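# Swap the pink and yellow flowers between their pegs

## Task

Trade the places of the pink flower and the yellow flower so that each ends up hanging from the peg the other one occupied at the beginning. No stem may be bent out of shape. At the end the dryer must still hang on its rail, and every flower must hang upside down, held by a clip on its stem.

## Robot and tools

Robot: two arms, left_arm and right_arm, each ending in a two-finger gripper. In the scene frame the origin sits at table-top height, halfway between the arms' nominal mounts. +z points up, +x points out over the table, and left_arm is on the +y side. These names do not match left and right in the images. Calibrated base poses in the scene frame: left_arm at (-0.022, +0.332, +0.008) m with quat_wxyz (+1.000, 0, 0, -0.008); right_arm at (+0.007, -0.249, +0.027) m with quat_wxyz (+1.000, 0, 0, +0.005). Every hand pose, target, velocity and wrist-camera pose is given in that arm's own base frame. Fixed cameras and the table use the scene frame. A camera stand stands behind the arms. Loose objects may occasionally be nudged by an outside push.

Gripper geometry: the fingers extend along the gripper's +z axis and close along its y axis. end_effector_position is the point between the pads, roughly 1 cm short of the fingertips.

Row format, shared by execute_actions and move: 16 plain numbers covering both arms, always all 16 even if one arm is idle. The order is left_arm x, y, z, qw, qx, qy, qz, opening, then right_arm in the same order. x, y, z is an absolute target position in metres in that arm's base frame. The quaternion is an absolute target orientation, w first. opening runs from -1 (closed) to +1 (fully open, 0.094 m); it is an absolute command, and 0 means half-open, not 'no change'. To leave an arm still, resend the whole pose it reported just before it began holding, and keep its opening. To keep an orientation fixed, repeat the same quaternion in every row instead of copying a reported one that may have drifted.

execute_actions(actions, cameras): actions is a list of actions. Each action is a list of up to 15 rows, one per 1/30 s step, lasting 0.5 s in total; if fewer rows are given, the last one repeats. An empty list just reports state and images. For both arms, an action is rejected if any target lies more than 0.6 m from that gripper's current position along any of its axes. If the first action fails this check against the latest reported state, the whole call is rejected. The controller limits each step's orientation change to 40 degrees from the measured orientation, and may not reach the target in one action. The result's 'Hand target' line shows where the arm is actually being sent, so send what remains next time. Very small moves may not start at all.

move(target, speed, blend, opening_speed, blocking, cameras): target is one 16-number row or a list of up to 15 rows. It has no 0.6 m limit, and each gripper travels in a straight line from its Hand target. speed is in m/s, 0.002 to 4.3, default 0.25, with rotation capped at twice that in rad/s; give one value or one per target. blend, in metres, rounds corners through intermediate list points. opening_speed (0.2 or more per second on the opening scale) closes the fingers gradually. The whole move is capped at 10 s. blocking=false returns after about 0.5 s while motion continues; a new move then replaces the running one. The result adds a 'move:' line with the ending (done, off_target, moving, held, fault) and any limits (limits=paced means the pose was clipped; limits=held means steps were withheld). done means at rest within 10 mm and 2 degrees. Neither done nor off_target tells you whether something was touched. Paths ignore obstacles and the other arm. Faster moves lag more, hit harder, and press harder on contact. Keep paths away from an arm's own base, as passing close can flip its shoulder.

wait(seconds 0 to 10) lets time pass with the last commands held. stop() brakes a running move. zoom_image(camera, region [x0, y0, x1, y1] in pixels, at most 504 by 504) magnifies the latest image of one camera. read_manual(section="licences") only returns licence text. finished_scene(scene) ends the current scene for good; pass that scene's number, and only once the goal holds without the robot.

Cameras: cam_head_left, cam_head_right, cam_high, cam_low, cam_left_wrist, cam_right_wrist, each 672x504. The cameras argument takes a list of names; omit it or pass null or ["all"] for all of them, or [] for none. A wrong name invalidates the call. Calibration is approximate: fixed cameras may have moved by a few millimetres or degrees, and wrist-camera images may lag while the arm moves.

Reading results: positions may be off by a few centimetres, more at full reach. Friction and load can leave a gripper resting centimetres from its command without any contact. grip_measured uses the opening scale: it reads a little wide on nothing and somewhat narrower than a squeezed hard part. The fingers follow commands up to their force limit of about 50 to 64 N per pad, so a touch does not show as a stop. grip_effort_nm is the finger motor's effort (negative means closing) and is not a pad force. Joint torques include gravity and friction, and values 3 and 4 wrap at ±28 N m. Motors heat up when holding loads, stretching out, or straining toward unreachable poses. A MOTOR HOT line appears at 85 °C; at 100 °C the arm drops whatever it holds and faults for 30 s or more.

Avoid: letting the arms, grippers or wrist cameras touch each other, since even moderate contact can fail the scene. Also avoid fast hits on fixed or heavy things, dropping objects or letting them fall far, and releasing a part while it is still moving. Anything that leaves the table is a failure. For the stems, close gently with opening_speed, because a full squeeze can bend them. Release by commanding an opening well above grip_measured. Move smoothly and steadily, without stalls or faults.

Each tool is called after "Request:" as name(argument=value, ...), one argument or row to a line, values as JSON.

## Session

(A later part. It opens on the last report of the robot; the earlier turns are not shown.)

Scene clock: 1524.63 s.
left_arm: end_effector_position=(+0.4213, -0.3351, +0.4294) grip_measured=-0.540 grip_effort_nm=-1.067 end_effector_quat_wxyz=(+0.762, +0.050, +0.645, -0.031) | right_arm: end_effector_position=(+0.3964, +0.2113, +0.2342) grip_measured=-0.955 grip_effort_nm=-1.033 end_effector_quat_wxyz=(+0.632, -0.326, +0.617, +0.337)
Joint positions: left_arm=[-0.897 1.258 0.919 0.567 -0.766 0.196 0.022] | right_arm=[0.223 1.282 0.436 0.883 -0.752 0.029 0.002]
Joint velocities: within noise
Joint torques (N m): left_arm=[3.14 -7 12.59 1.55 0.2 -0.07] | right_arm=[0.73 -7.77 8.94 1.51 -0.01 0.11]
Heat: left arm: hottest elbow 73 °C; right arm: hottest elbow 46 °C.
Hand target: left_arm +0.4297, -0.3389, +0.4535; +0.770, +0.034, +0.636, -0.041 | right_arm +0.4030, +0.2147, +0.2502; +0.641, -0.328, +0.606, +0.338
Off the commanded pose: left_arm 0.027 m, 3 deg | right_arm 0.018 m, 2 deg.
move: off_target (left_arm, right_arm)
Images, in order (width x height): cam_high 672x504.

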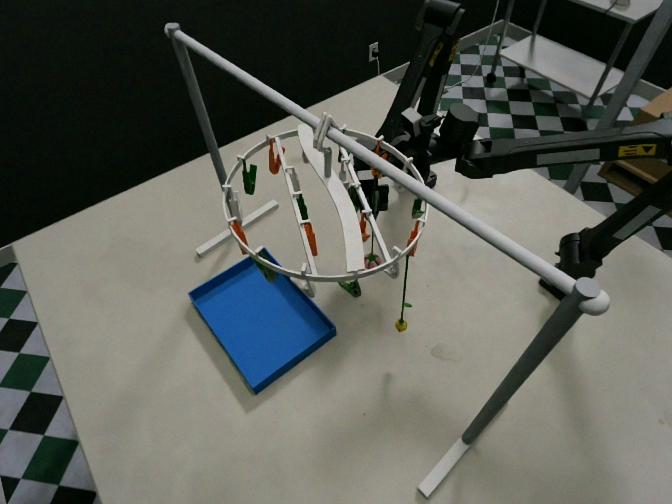

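Request:
move(
  target=[0.431,-0.340,0.454,0.770,0.034,0.636,-0.041,-0.85,0.4045,0.2153,0.259,0.641,-0.3265,0.603,0.338,-1],
  speed=0.04,
  cameras=["cam_high"],
)

Request:
zoom_image(
  camera="cam_high",
  region=[360, 160, 390, 200],
)

Scene clock: 1527.30 s.
left_arm: end_effector_position=(+0.4215, -0.3353, +0.4316) grip_measured=-0.540 grip_effort_nm=-1.067 end_effector_quat_wxyz=(+0.763, +0.049, +0.644, -0.032) | right_arm: end_effector_position=(+0.3947, +0.2110, +0.2368) grip_measured=-0.955 grip_effort_nm=-1.033 end_effector_quat_wxyz=(+0.630, -0.325, +0.619, +0.337)
Joint positions: left_arm=[-0.897 1.258 0.923 0.567 -0.766 0.196 0.022] | right_arm=[0.223 1.264 0.436 0.859 -0.752 0.029 0.002]
Joint velocities: within noise
Joint torques (N m): left_arm=[3.19 -7 12.37 1.55 0.2 -0.07] | right_arm=[0.79 -7.82 9.78 1.58 -0.04 0.17]
Heat: left arm: hottest elbow 73 °C; right arm: hottest elbow 47 °C.
Hand target: left_arm +0.4298, -0.3390, +0.4535; +0.770, +0.034, +0.636, -0.041 | right_arm +0.4035, +0.2148, +0.2591; +0.643, -0.327, +0.604, +0.339
Off the commanded pose: left_arm 0.025 m, 2 deg | right_arm 0.025 m, 2 deg.
move: off_target (left_arm, right_arm)
Images, in order (width x height): cam_high 672x504.

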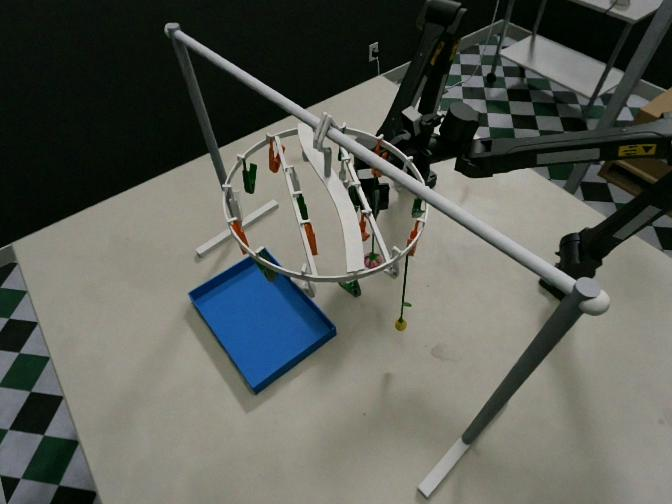

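Scaled by 12.600 from the camera's 672x504 image, which has a finer 960x720 frame.

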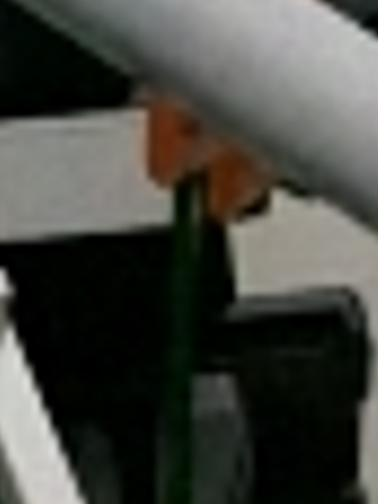

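Request:
move(
  target=[0.431,-0.340,0.454,0.770,0.034,0.636,-0.041,0.0,0.4045,0.2153,0.259,0.641,-0.3265,0.603,0.338,-1],
  speed=0.03,
  opening_speed=0.5,
  cameras=[],
)

Request:
move(
  target=[
    [0.431,-0.340,0.454,0.770,0.034,0.636,-0.041,0.25,0.4045,0.2153,0.259,0.641,-0.3265,0.603,0.338,-1],
    [0.340,-0.338,0.462,0.770,0.034,0.636,-0.041,0.25,0.4045,0.2153,0.259,0.641,-0.3265,0.603,0.338,-1],
  ],
  speed=0.06,
  cameras=["cam_left_wrist","cam_high"],
)

Request:
zoom_image(
  camera="cam_left_wrist",
  region=[270, 330, 390, 450],
)

Scene clock: 1533.73 s.
left_arm: end_effector_position=(+0.4215, -0.3353, +0.4316) grip_measured=-0.003 grip_effort_nm=0.051 end_effector_quat_wxyz=(+0.763, +0.049, +0.644, -0.032) | right_arm: end_effector_position=(+0.3945, +0.2109, +0.2374) grip_measured=-0.955 grip_effort_nm=-1.038 end_effector_quat_wxyz=(+0.631, -0.325, +0.619, +0.337)
Joint positions: left_arm=[-0.897 1.258 0.923 0.567 -0.766 0.196 0.047] | right_arm=[0.223 1.261 0.436 0.857 -0.752 0.029 0.002]
Joint velocities: within noise
Joint torques (N m): left_arm=[3.19 -7 12.37 1.54 0.2 -0.06] | right_arm=[0.62 -7.47 9.84 1.68 -0.04 0.14]
Heat: left arm: hottest elbow 72 °C; right arm: hottest elbow 47 °C.
Hand target: left_arm +0.4298, -0.3389, +0.4536; +0.770, +0.034, +0.636, -0.041 | right_arm +0.4035, +0.2148, +0.2591; +0.643, -0.327, +0.604, +0.339
Off the commanded pose: left_arm 0.025 m, 2 deg | right_arm 0.024 m, 2 deg.
move: off_target (left_arm, right_arm)
No camera images: "cameras" was empty.

Scene clock: 1536.57 s.
left_arm: end_effector_position=(+0.3456, -0.3402, +0.4518) grip_measured=+0.248 grip_effort_nm=0.046 end_effector_quat_wxyz=(+0.764, +0.040, +0.643, -0.033) | right_arm: end_effector_position=(+0.3943, +0.2109, +0.2382) grip_measured=-0.955 grip_effort_nm=-1.028 end_effector_quat_wxyz=(+0.631, -0.325, +0.618, +0.337)
Joint positions: left_arm=[-1.072 1.146 0.874 0.567 -0.945 0.259 0.059] | right_arm=[0.223 1.259 0.436 0.857 -0.752 0.029 0.002]
Joint velocities: within noise
Joint torques (N m): left_arm=[1.9 -7.65 8.65 2.43 0.09 0.17] | right_arm=[0.91 -7.18 9.88 1.65 -0.03 0.16]
Heat: left arm: hottest elbow 72 °C; right arm: hottest elbow 47 °C.
Hand target: left_arm +0.3401, -0.3379, +0.4618; +0.770, +0.034, +0.636, -0.041 | right_arm +0.4035, +0.2148, +0.2591; +0.643, -0.327, +0.604, +0.339
Off the commanded pose: left_arm 0.012 m, 2 deg | right_arm 0.024 m, 2 deg.
move: off_target (left_arm, right_arm)
camera_calibration:
cam_left_wrist: T_world_to_cam=[[-0.0948768, -0.995021, -0.0305365, -0.292049], [-0.256376, 0.054063, -0.965064, 0.58084], [0.961909, -0.0837334, -0.260228, -0.150961], [0, 0, 0, 1]] pos_world=[0.266415, -0.334637, 0.512345]
Images, in order (width x height): cam_high 672x504, cam_left_wrist 672x504.

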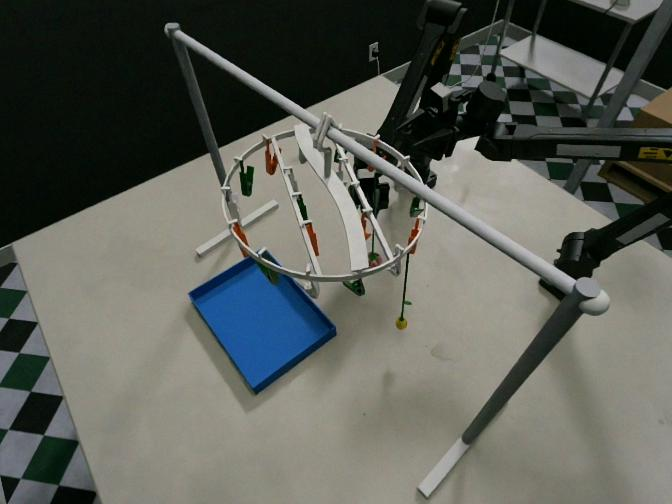

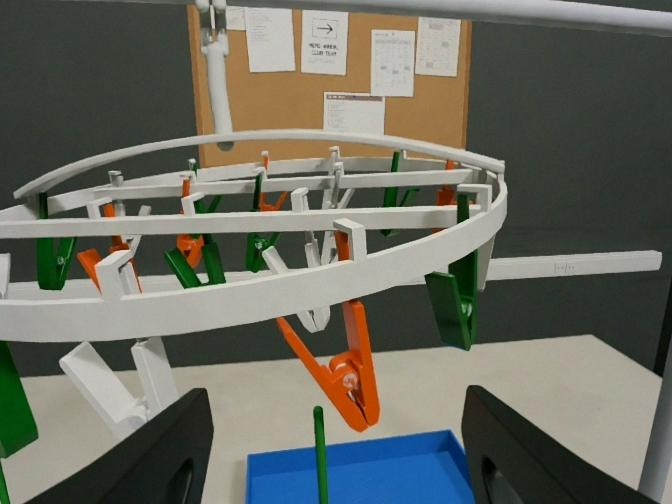

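Scaled by 4.200 from the camera's 672x504 image, which has a finer 960x720 frame.

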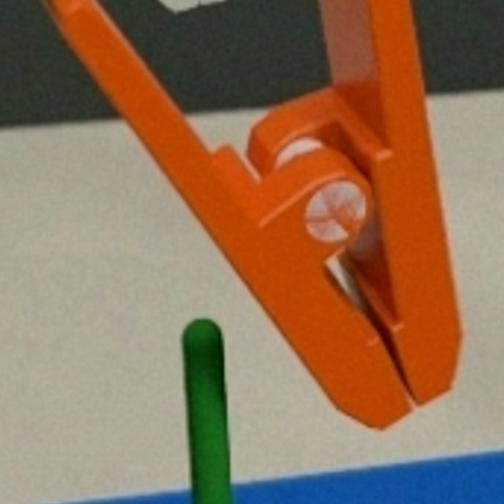

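Request:
move(
  target=[
    [0.340,-0.338,0.462,0.770,0.034,0.636,-0.041,0.25,0.394,0.2185,0.214,0.634,-0.328,0.610,0.3355,-1],
    [0.429,-0.340,0.454,0.770,0.034,0.636,-0.041,0.25,0.394,0.2185,0.214,0.634,-0.328,0.610,0.3355,-1],
    [0.431,-0.340,0.454,0.770,0.034,0.636,-0.041,-0.85,0.394,0.2185,0.214,0.634,-0.328,0.610,0.3355,-1],
  ],
  speed=0.07,
  opening_speed=0.8,
  cameras=[],
)

Request:
move(
  target=[0.431,-0.340,0.454,0.770,0.034,0.636,-0.041,-0.85,0.404,0.219,0.242,0.637,-0.328,0.607,0.3365,-1],
  speed=0.05,
  cameras=["cam_left_wrist","cam_high"],
)

Request:
zoom_image(
  camera="cam_high",
  region=[360, 160, 390, 200],
)

Request:
zoom_image(
  camera="cam_left_wrist",
  region=[280, 410, 400, 504],
)

Scene clock: 1566.73 s.
left_arm: end_effector_position=(+0.4213, -0.3350, +0.4294) grip_measured=-0.539 grip_effort_nm=-1.062 end_effector_quat_wxyz=(+0.762, +0.050, +0.645, -0.031) | right_arm: end_effector_position=(+0.3978, +0.2152, +0.2206) grip_measured=-0.955 grip_effort_nm=-1.033 end_effector_quat_wxyz=(+0.639, -0.326, +0.611, +0.335)
Joint positions: left_arm=[-0.897 1.258 0.919 0.567 -0.766 0.196 0.022] | right_arm=[0.236 1.348 0.423 0.98 -0.736 0.029 0.002]
Joint velocities: within noise
Joint torques (N m): left_arm=[3.14 -7 12.6 1.55 0.2 -0.07] | right_arm=[1.26 -6.3 5.42 2.45 0.09 -0.01]
Heat: left arm: hottest elbow 69 °C; right arm: hottest elbow 47 °C.
Hand target: left_arm +0.4297, -0.3388, +0.4535; +0.770, +0.034, +0.636, -0.041 | right_arm +0.3939, +0.2184, +0.2140; +0.636, -0.329, +0.612, +0.336
Off the commanded pose: left_arm 0.027 m, 3 deg | right_arm 0.008 m, 1 deg.
move: off_target (left_arm); target 3's new opening was sent with left_arm's hand 0.027 m and 3 deg from that target
No camera images: "cameras" was empty.

Scene clock: 1567.90 s.
left_arm: end_effector_position=(+0.4213, -0.3350, +0.4294) grip_measured=-0.539 grip_effort_nm=-1.062 end_effector_quat_wxyz=(+0.762, +0.050, +0.645, -0.031) | right_arm: end_effector_position=(+0.3939, +0.2147, +0.2232) grip_measured=-0.955 grip_effort_nm=-1.028 end_effector_quat_wxyz=(+0.627, -0.324, +0.622, +0.339)
Joint positions: left_arm=[-0.897 1.258 0.919 0.567 -0.766 0.196 0.022] | right_arm=[0.236 1.304 0.423 0.902 -0.74 0.029 0.002]
Joint velocities: within noise
Joint torques (N m): left_arm=[3.14 -6.95 12.6 1.54 0.2 -0.07] | right_arm=[0.67 -7.71 9.31 1.47 -0.09 0.06]
Heat: left arm: hottest elbow 69 °C; right arm: hottest elbow 47 °C.
Hand target: left_arm +0.4297, -0.3388, +0.4535; +0.770, +0.034, +0.636, -0.041 | right_arm +0.4032, +0.2186, +0.2421; +0.639, -0.329, +0.608, +0.337
Off the commanded pose: left_arm 0.027 m, 3 deg | right_arm 0.022 m, 2 deg.
move: off_target (left_arm, right_arm)
camera_calibration:
cam_left_wrist: T_world_to_cam=[[-0.103824, -0.993371, -0.0493363, -0.267964], [-0.261124, 0.0750892, -0.96238, 0.586298], [0.959705, -0.0870357, -0.26719, -0.226352], [0, 0, 0, 1]] pos_world=[0.342507, -0.329913, 0.490542]
Images, in order (width x height): cam_high 672x504, cam_left_wrist 672x504.

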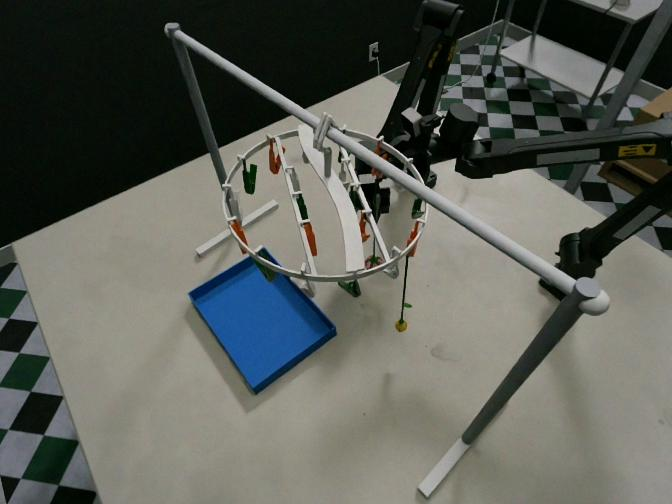

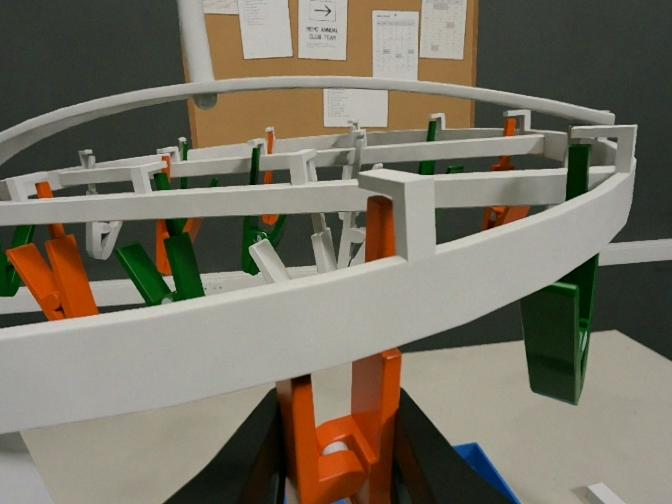

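Scaled by 12.600 from the camera's 672x504 image, which has a finer 960x720 frame.

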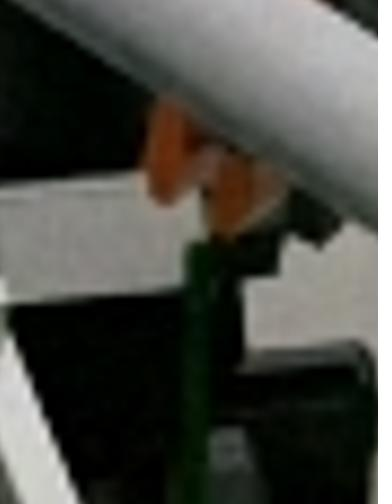

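Scaled by 4.200 from the camera's 672x504 image, which has a finer 960x720 frame.

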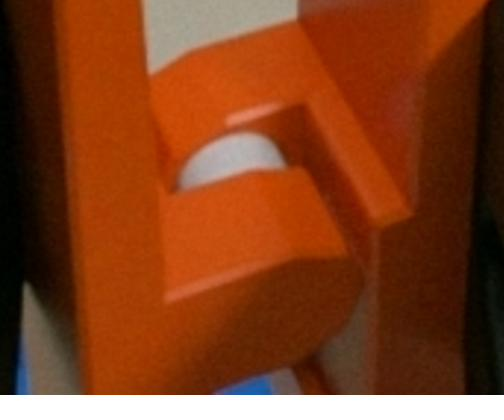

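Request:
move(
  target=[0.431,-0.340,0.454,0.770,0.034,0.636,-0.041,-0.85,0.4085,0.2185,0.253,0.639,-0.327,0.605,0.337,-1],
  speed=0.04,
  cameras=["cam_high"],
)

Request:
zoom_image(
  camera="cam_high",
  region=[360, 160, 390, 200],
)

Request:
move(
  target=[0.431,-0.340,0.454,0.770,0.034,0.636,-0.041,-0.85,0.4085,0.2185,0.261,0.641,-0.3265,0.603,0.338,-1],
  speed=0.04,
  cameras=["cam_high"],
)

Request:
zoom_image(
  camera="cam_high",
  region=[360, 160, 390, 200],
)

Scene clock: 1573.57 s.
left_arm: end_effector_position=(+0.4213, -0.3350, +0.4294) grip_measured=-0.539 grip_effort_nm=-1.062 end_effector_quat_wxyz=(+0.762, +0.050, +0.645, -0.031) | right_arm: end_effector_position=(+0.3957, +0.2157, +0.2312) grip_measured=-0.955 grip_effort_nm=-1.038 end_effector_quat_wxyz=(+0.627, -0.326, +0.621, +0.340)
Joint positions: left_arm=[-0.897 1.258 0.919 0.567 -0.766 0.196 0.022] | right_arm=[0.236 1.285 0.437 0.872 -0.744 0.029 0.002]
Joint velocities: within noise
Joint torques (N m): left_arm=[3.14 -7 12.62 1.57 0.2 -0.06] | right_arm=[0.44 -7.47 10.02 1.47 -0.09 0.09]
Heat: left arm: hottest elbow 70 °C; right arm: hottest elbow 47 °C.
Hand target: left_arm +0.4297, -0.3388, +0.4535; +0.770, +0.034, +0.636, -0.041 | right_arm +0.4073, +0.2180, +0.2532; +0.641, -0.328, +0.606, +0.338
Off the commanded pose: left_arm 0.027 m, 3 deg | right_arm 0.025 m, 2 deg.
move: off_target (left_arm, right_arm)
Images, in order (width x height): cam_high 672x504.

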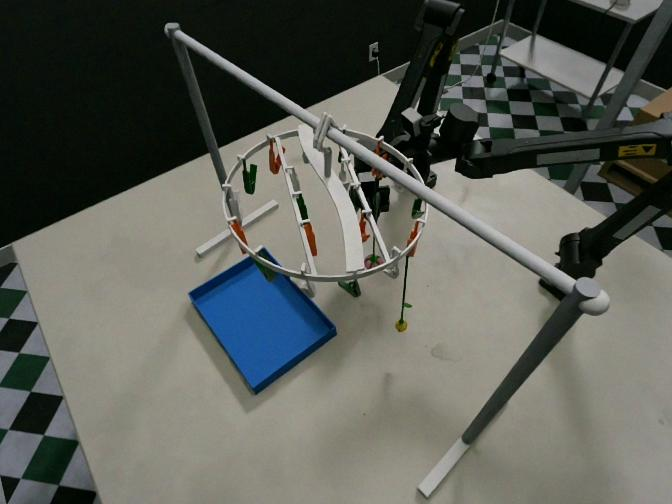

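Scaled by 12.600 from the camera's 672x504 image, which has a finer 960x720 frame.

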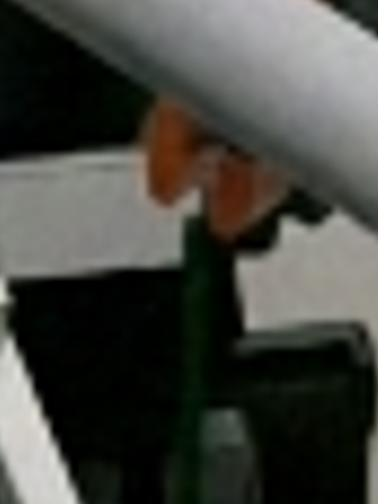

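Scene clock: 1574.47 s.
left_arm: end_effector_position=(+0.4213, -0.3350, +0.4294) grip_measured=-0.539 grip_effort_nm=-1.062 end_effector_quat_wxyz=(+0.762, +0.050, +0.645, -0.031) | right_arm: end_effector_position=(+0.3958, +0.2159, +0.2379) grip_measured=-0.955 grip_effort_nm=-1.038 end_effector_quat_wxyz=(+0.629, -0.327, +0.618, +0.339)
Joint positions: left_arm=[-0.897 1.258 0.919 0.567 -0.766 0.196 0.022] | right_arm=[0.236 1.268 0.444 0.854 -0.745 0.029 0.002]
Joint velocities: within noise
Joint torques (N m): left_arm=[3.19 -7 12.62 1.54 0.2 -0.06] | right_arm=[0.38 -7.59 10.18 1.55 -0.08 0.13]
Heat: left arm: hottest elbow 70 °C; right arm: hottest elbow 47 °C.
Hand target: left_arm +0.4297, -0.3388, +0.4535; +0.770, +0.034, +0.636, -0.041 | right_arm +0.4073, +0.2180, +0.2610; +0.642, -0.327, +0.604, +0.339
Off the commanded pose: left_arm 0.027 m, 3 deg | right_arm 0.027 m, 2 deg.
move: off_target (left_arm, right_arm)
Images, in order (width x height): cam_high 672x504.

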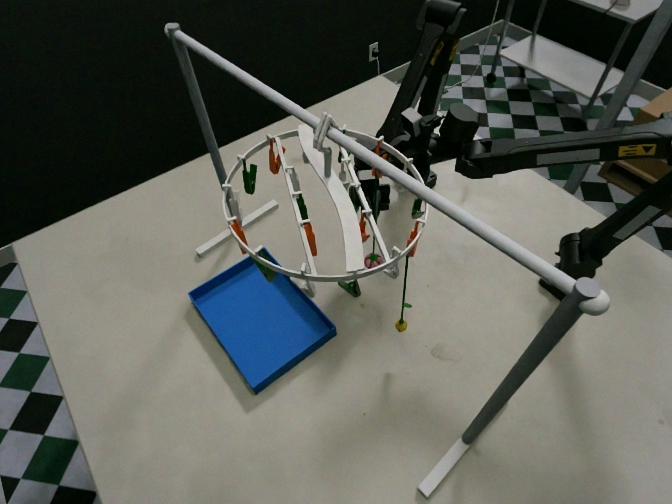

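Scaled by 12.600 from the camera's 672x504 image, which has a finer 960x720 frame.

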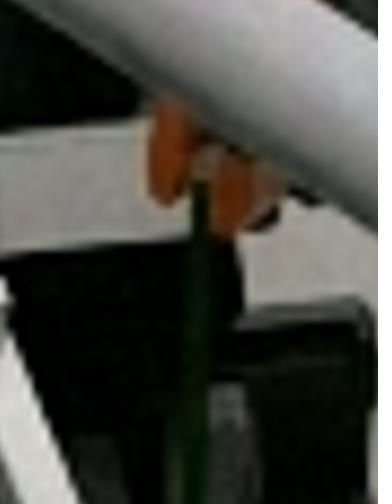

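Request:
move(
  target=[0.431,-0.340,0.454,0.770,0.034,0.636,-0.041,-0.85,0.4095,0.2187,0.266,0.641,-0.3265,0.603,0.338,-1],
  speed=0.04,
  cameras=["cam_high"],
)

Request:
zoom_image(
  camera="cam_high",
  region=[360, 160, 390, 200],
)

Scene clock: 1577.00 s.
left_arm: end_effector_position=(+0.4213, -0.3350, +0.4294) grip_measured=-0.539 grip_effort_nm=-1.062 end_effector_quat_wxyz=(+0.762, +0.050, +0.645, -0.031) | right_arm: end_effector_position=(+0.3968, +0.2161, +0.2422) grip_measured=-0.955 grip_effort_nm=-1.028 end_effector_quat_wxyz=(+0.629, -0.327, +0.619, +0.339)
Joint positions: left_arm=[-0.897 1.258 0.919 0.567 -0.766 0.196 0.022] | right_arm=[0.236 1.256 0.452 0.833 -0.745 0.029 0.002]
Joint velocities: within noise
Joint torques (N m): left_arm=[3.19 -7 12.59 1.55 0.2 -0.07] | right_arm=[0.32 -7.53 10.45 1.61 -0.07 0.14]
Heat: left arm: hottest elbow 71 °C; right arm: hottest elbow 47 °C.
Hand target: left_arm +0.4297, -0.3388, +0.4535; +0.770, +0.034, +0.636, -0.041 | right_arm +0.4082, +0.2181, +0.2661; +0.643, -0.327, +0.604, +0.339
Off the commanded pose: left_arm 0.027 m, 3 deg | right_arm 0.027 m, 2 deg.
move: off_target (left_arm, right_arm)
Images, in order (width x height): cam_high 672x504.

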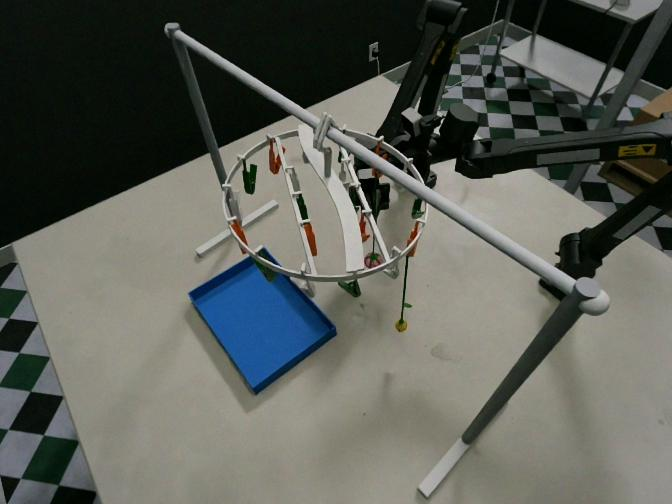

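Scaled by 12.600 from the camera's 672x504 image, which has a finer 960x720 frame.

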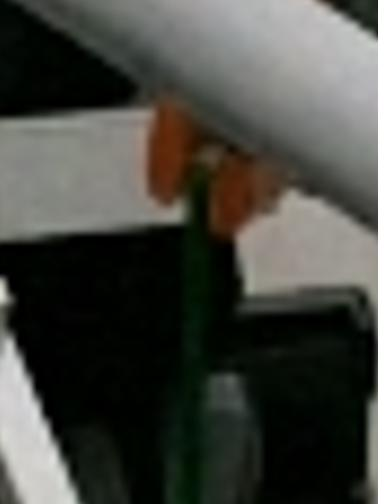

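Request:
move(
  target=[0.431,-0.340,0.454,0.770,0.034,0.636,-0.041,0.0,0.4095,0.2187,0.266,0.641,-0.3265,0.603,0.338,-1],
  speed=0.03,
  opening_speed=0.5,
  cameras=[],
)

Request:
move(
  target=[
    [0.431,-0.340,0.454,0.770,0.034,0.636,-0.041,0.25,0.4095,0.2187,0.266,0.641,-0.3265,0.603,0.338,-1],
    [0.340,-0.338,0.462,0.770,0.034,0.636,-0.041,0.25,0.4095,0.2187,0.266,0.641,-0.3265,0.603,0.338,-1],
  ],
  speed=0.06,
  cameras=["cam_left_wrist","cam_high"],
)

Request:
zoom_image(
  camera="cam_left_wrist",
  region=[270, 330, 390, 450],
)

Request:
zoom_image(
  camera="cam_high",
  region=[360, 160, 390, 200],
)

Scene clock: 1583.87 s.
left_arm: end_effector_position=(+0.4213, -0.3351, +0.4294) grip_measured=-0.003 grip_effort_nm=0.046 end_effector_quat_wxyz=(+0.762, +0.050, +0.645, -0.031) | right_arm: end_effector_position=(+0.3966, +0.2161, +0.2427) grip_measured=-0.955 grip_effort_nm=-1.033 end_effector_quat_wxyz=(+0.629, -0.327, +0.618, +0.339)
Joint positions: left_arm=[-0.897 1.258 0.919 0.567 -0.766 0.196 0.047] | right_arm=[0.236 1.255 0.452 0.833 -0.745 0.029 0.002]
Joint velocities: within noise
Joint torques (N m): left_arm=[3.14 -7 12.59 1.54 0.2 -0.06] | right_arm=[0.38 -7.41 10.36 1.61 -0.05 0.14]
Heat: left arm: hottest elbow 72 °C; right arm: hottest elbow 47 °C.
Hand target: left_arm +0.4297, -0.3388, +0.4535; +0.770, +0.034, +0.636, -0.041 | right_arm +0.4082, +0.2182, +0.2661; +0.643, -0.327, +0.604, +0.339
Off the commanded pose: left_arm 0.027 m, 3 deg | right_arm 0.027 m, 2 deg.
move: off_target (left_arm, right_arm)
No camera images: "cameras" was empty.

Scene clock: 1586.70 s.
left_arm: end_effector_position=(+0.3456, -0.3402, +0.4518) grip_measured=+0.248 grip_effort_nm=0.046 end_effector_quat_wxyz=(+0.764, +0.040, +0.643, -0.033) | right_arm: end_effector_position=(+0.3966, +0.2161, +0.2436) grip_measured=-0.955 grip_effort_nm=-1.033 end_effector_quat_wxyz=(+0.630, -0.327, +0.618, +0.339)
Joint positions: left_arm=[-1.072 1.146 0.874 0.567 -0.945 0.259 0.059] | right_arm=[0.236 1.254 0.453 0.833 -0.745 0.029 0.002]
Joint velocities: within noise
Joint torques (N m): left_arm=[1.9 -7.71 8.65 2.43 0.1 0.18] | right_arm=[0.38 -7.41 10.37 1.55 -0.04 0.13]
Heat: left arm: hottest elbow 72 °C; right arm: hottest elbow 47 °C.
Hand target: left_arm +0.3401, -0.3379, +0.4619; +0.770, +0.034, +0.636, -0.041 | right_arm +0.4083, +0.2182, +0.2661; +0.643, -0.327, +0.604, +0.339
Off the commanded pose: left_arm 0.012 m, 2 deg | right_arm 0.026 m, 2 deg.
move: off_target (left_arm, right_arm)
camera_calibration:
cam_left_wrist: T_world_to_cam=[[-0.0948768, -0.995021, -0.0305365, -0.292049], [-0.256376, 0.054063, -0.965064, 0.58084], [0.961909, -0.0837334, -0.260228, -0.150961], [0, 0, 0, 1]] pos_world=[0.266415, -0.334637, 0.512345]
Images, in order (width x height): cam_high 672x504, cam_left_wrist 672x504.

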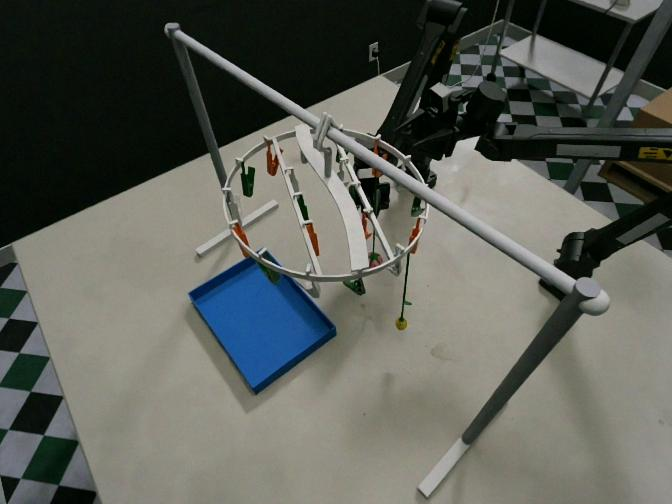

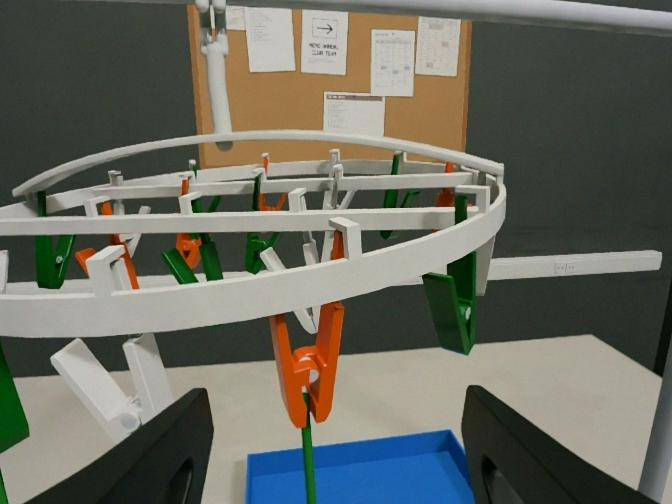

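Scaled by 4.200 from the camera's 672x504 image, which has a finer 960x720 frame.

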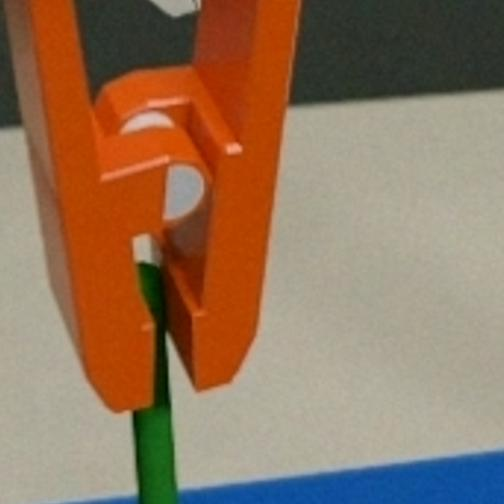

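Scaled by 12.600 from the camera's 672x504 image, which has a finer 960x720 frame.

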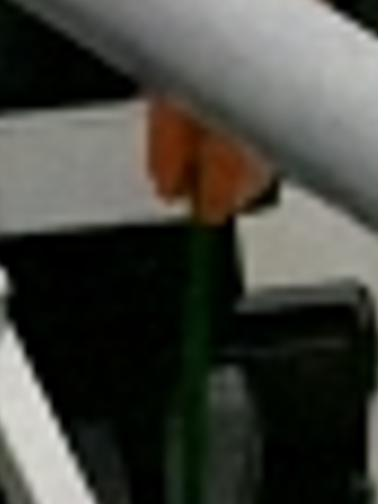

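Request:
move(
  target=[
    [0.340,-0.338,0.462,0.770,0.034,0.636,-0.041,0.25,0.408,0.2187,0.262,0.641,-0.3265,0.603,0.338,-0.5],
    [0.340,-0.338,0.462,0.770,0.034,0.636,-0.041,0.25,0.335,0.112,0.255,0.641,-0.3265,0.603,0.338,-0.5],
  ],
  speed=0.06,
  opening_speed=0.5,
  cameras=["cam_left_wrist","cam_right_wrist","cam_head_left"],
)

Request:
zoom_image(
  camera="cam_left_wrist",
  region=[240, 330, 390, 500],
)

Scene clock: 1593.43 s.
left_arm: end_effector_position=(+0.3456, -0.3402, +0.4518) grip_measured=+0.248 grip_effort_nm=0.051 end_effector_quat_wxyz=(+0.764, +0.040, +0.643, -0.033) | right_arm: end_effector_position=(+0.3382, +0.1147, +0.2573) grip_measured=-0.501 grip_effort_nm=0.076 end_effector_quat_wxyz=(+0.643, -0.334, +0.601, +0.336)
Joint positions: left_arm=[-1.072 1.146 0.874 0.567 -0.946 0.26 0.059] | right_arm=[-0.123 1.021 0.309 0.833 -1.109 0.082 0.023]
Joint velocities: within noise
Joint torques (N m): left_arm=[1.96 -7.65 8.68 2.44 0.09 0.17] | right_arm=[-0.15 -3.25 6.34 2.03 -0.02 0.22]
Heat: left arm: hottest elbow 71 °C; right arm: hottest elbow 48 °C.
Hand target: left_arm +0.3401, -0.3378, +0.4620; +0.770, +0.034, +0.636, -0.041 | right_arm +0.3351, +0.1121, +0.2551; +0.643, -0.327, +0.604, +0.338
Off the commanded pose: left_arm 0.012 m, 2 deg | right_arm 0.005 m, 1 deg.
move: off_target (left_arm)
camera_calibration:
cam_left_wrist: T_world_to_cam=[[-0.0942993, -0.995045, -0.0315083, -0.291714], [-0.256407, 0.0548567, -0.965011, 0.581086], [0.961958, -0.0829209, -0.26031, -0.150661], [0, 0, 0, 1]] pos_world=[0.266416, -0.334638, 0.512344]
cam_right_wrist: T_world_to_cam=[[0.83707, -0.545995, 0.0346956, -0.230431], [-0.173124, -0.324509, -0.929904, 0.375333], [0.518982, 0.772388, -0.366162, -0.081125], [0, 0, 0, 1]] pos_world=[0.299968, 0.0586449, 0.327313]
Images, in order (width x height): cam_head_left 672x504, cam_left_wrist 672x504, cam_right_wrist 672x504.

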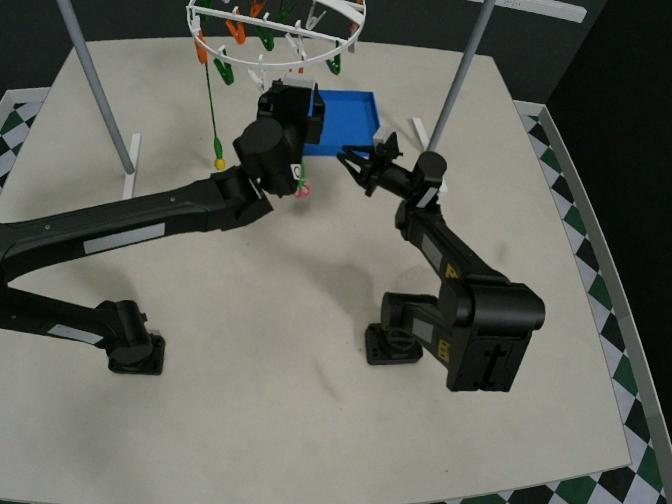

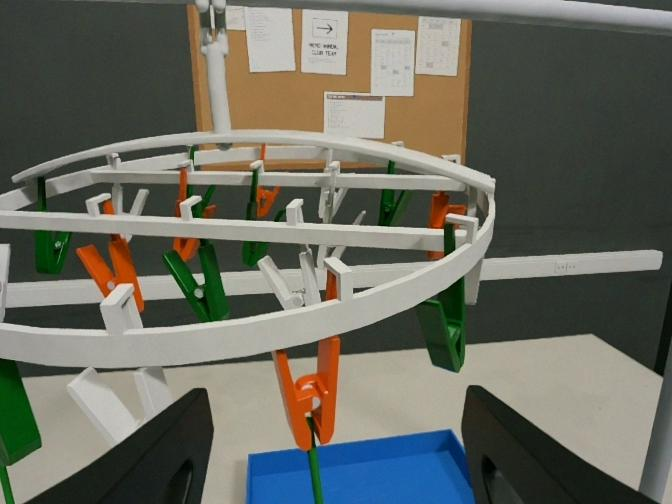

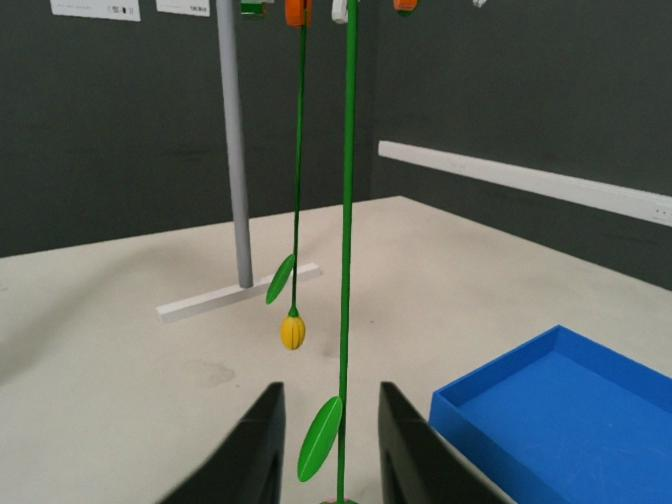

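Scaled by 2.965 from the camera's 672x504 image, which has a finer 960x720 frame.

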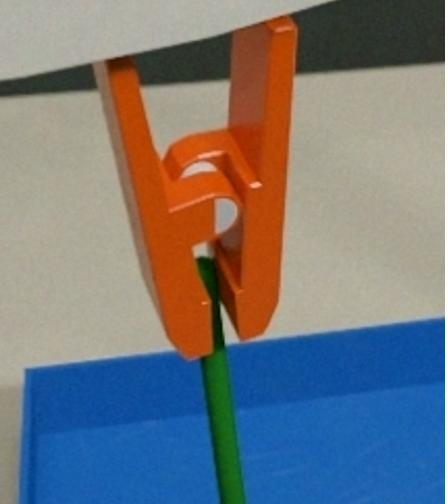

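Pink is held. Retreat both arms a bit and finish.

Request:
move(
  target=[0.250,-0.300,0.440,0.770,0.034,0.636,-0.041,0.25,0.320,0.080,0.255,0.641,-0.3265,0.603,0.338,-0.5],
  speed=0.15,
  cameras=["cam_head_left","cam_high","cam_right_wrist"],
)

Request:
wait(
  seconds=2,
  cameras=["cam_head_left","cam_high","cam_left_wrist"],
)

Scene clock: 1597.00 s.
left_arm: end_effector_position=(+0.2538, -0.3010, +0.4349) grip_measured=+0.248 grip_effort_nm=0.051 end_effector_quat_wxyz=(+0.767, +0.038, +0.639, -0.035) | right_arm: end_effector_position=(+0.3228, +0.0822, +0.2579) grip_measured=-0.501 grip_effort_nm=0.071 end_effector_quat_wxyz=(+0.643, -0.334, +0.601, +0.337)
Joint positions: left_arm=[-1.282 0.965 0.677 0.733 -1.141 0.422 0.059] | right_arm=[-0.268 0.998 0.286 0.883 -1.253 0.139 0.023]
Joint velocities: within noise
Joint torques (N m): left_arm=[1.85 -4.48 8.4 2.14 0.18 0.18] | right_arm=[-0.09 -2.14 6.22 2.07 0.03 0.21]
Heat: left arm: hottest elbow 70 °C; right arm: hottest elbow 47 °C.
Hand target: left_arm +0.2501, -0.3001, +0.4399; +0.770, +0.034, +0.636, -0.041 | right_arm +0.3200, +0.0802, +0.2550; +0.642, -0.327, +0.605, +0.339
Off the commanded pose: left_arm 0.006 m, 1 deg | right_arm 0.005 m, 1 deg.
move: done
camera_calibration:
cam_right_wrist: T_world_to_cam=[[0.837329, -0.545653, 0.0338102, -0.235239], [-0.173713, -0.32419, -0.929906, 0.362915], [0.518367, 0.772763, -0.366241, -0.0475579], [0, 0, 0, 1]] pos_world=[0.284668, 0.0260454, 0.328012]
Images, in order (width x height): cam_head_left 672x504, cam_high 672x504, cam_right_wrist 672x504.

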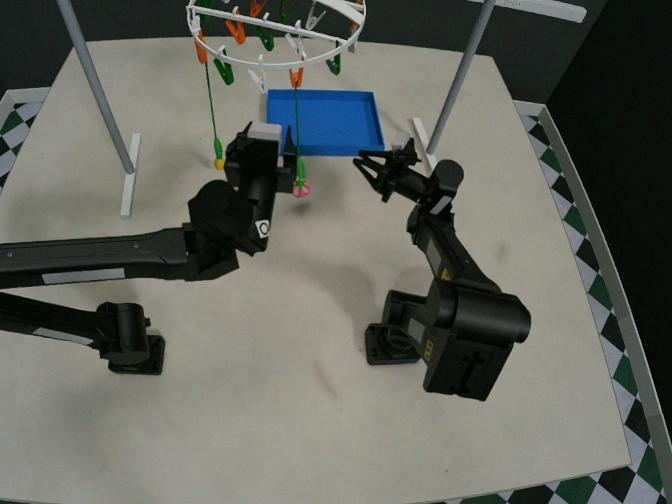

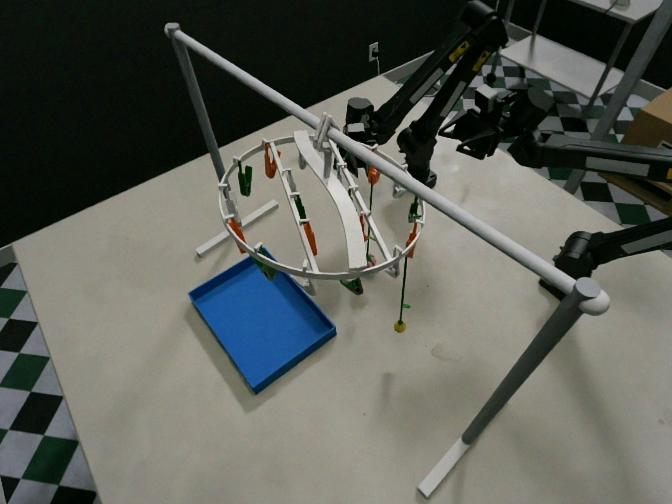

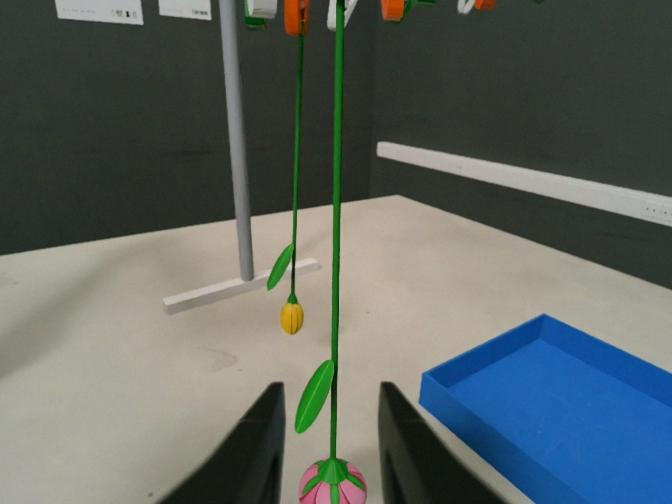

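Scene clock: 1599.00 s.
left_arm: end_effector_position=(+0.2538, -0.3009, +0.4347) grip_measured=+0.248 grip_effort_nm=0.046 end_effector_quat_wxyz=(+0.767, +0.038, +0.639, -0.034) | right_arm: end_effector_position=(+0.3228, +0.0822, +0.2580) grip_measured=-0.501 grip_effort_nm=0.071 end_effector_quat_wxyz=(+0.643, -0.334, +0.601, +0.337)
Joint positions: left_arm=[-1.282 0.965 0.676 0.733 -1.141 0.423 0.059] | right_arm=[-0.268 0.998 0.286 0.884 -1.253 0.139 0.023]
Joint velocities: within noise
Joint torques (N m): left_arm=[1.85 -4.37 8.44 2.13 0.18 0.17] | right_arm=[-0.26 -2.08 6.24 2.06 0.03 0.18]
Heat: left arm: hottest elbow 70 °C; right arm: hottest elbow 47 °C.
Hand target: left_arm +0.2501, -0.3000, +0.4399; +0.770, +0.034, +0.636, -0.041 | right_arm +0.3200, +0.0802, +0.2550; +0.642, -0.328, +0.605, +0.339
Tool commands: left_gripper/opening=+0.25 right_gripper/opening=-0.5
Off the commanded pose: left_arm 0.007 m, 1 deg | right_arm 0.005 m, 1 deg.
wait: 2.00 s; at rest by 0.17 s
camera_calibration:
cam_left_wrist: T_world_to_cam=[[-0.0934151, -0.99527, -0.0266545, -0.264299], [-0.24776, 0.0491672, -0.967573, 0.536146], [0.964307, -0.0837821, -0.251181, -0.0684158], [0, 0, 0, 1]] pos_world=[0.17412, -0.295141, 0.494531]
Images, in order (width x height): cam_head_left 672x504, cam_high 672x504, cam_left_wrist 672x504.

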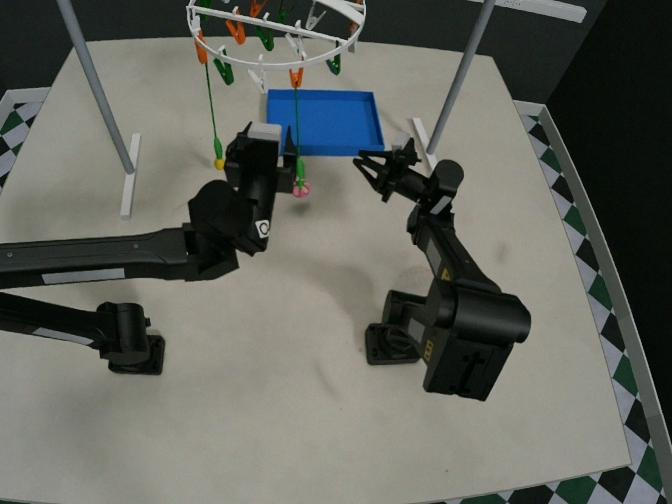

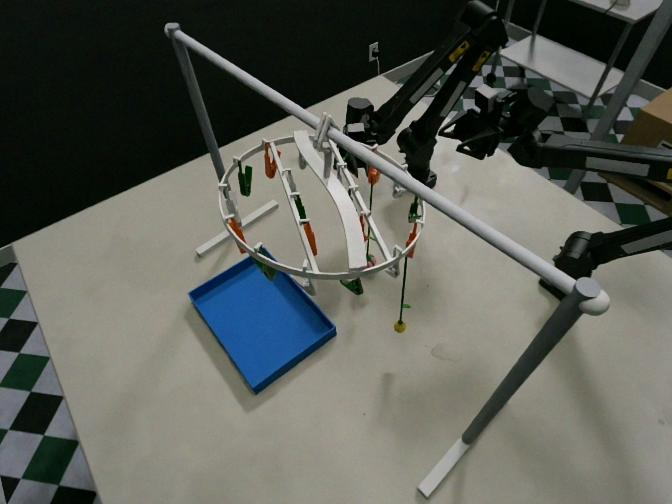

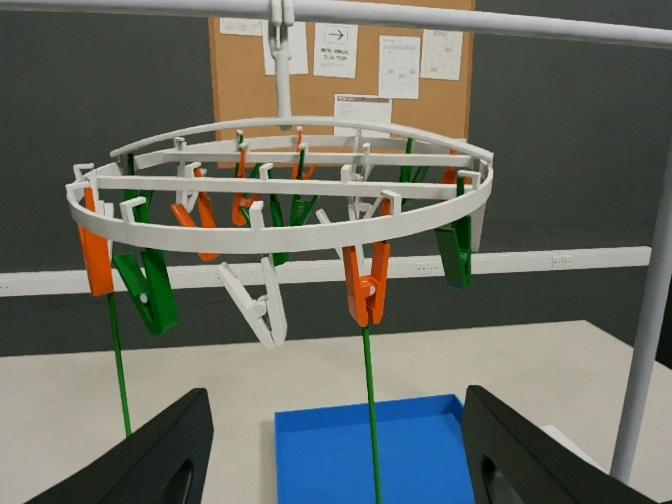

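Request:
finished_scene(
  scene=1,
)

The scene is finished: the task was done.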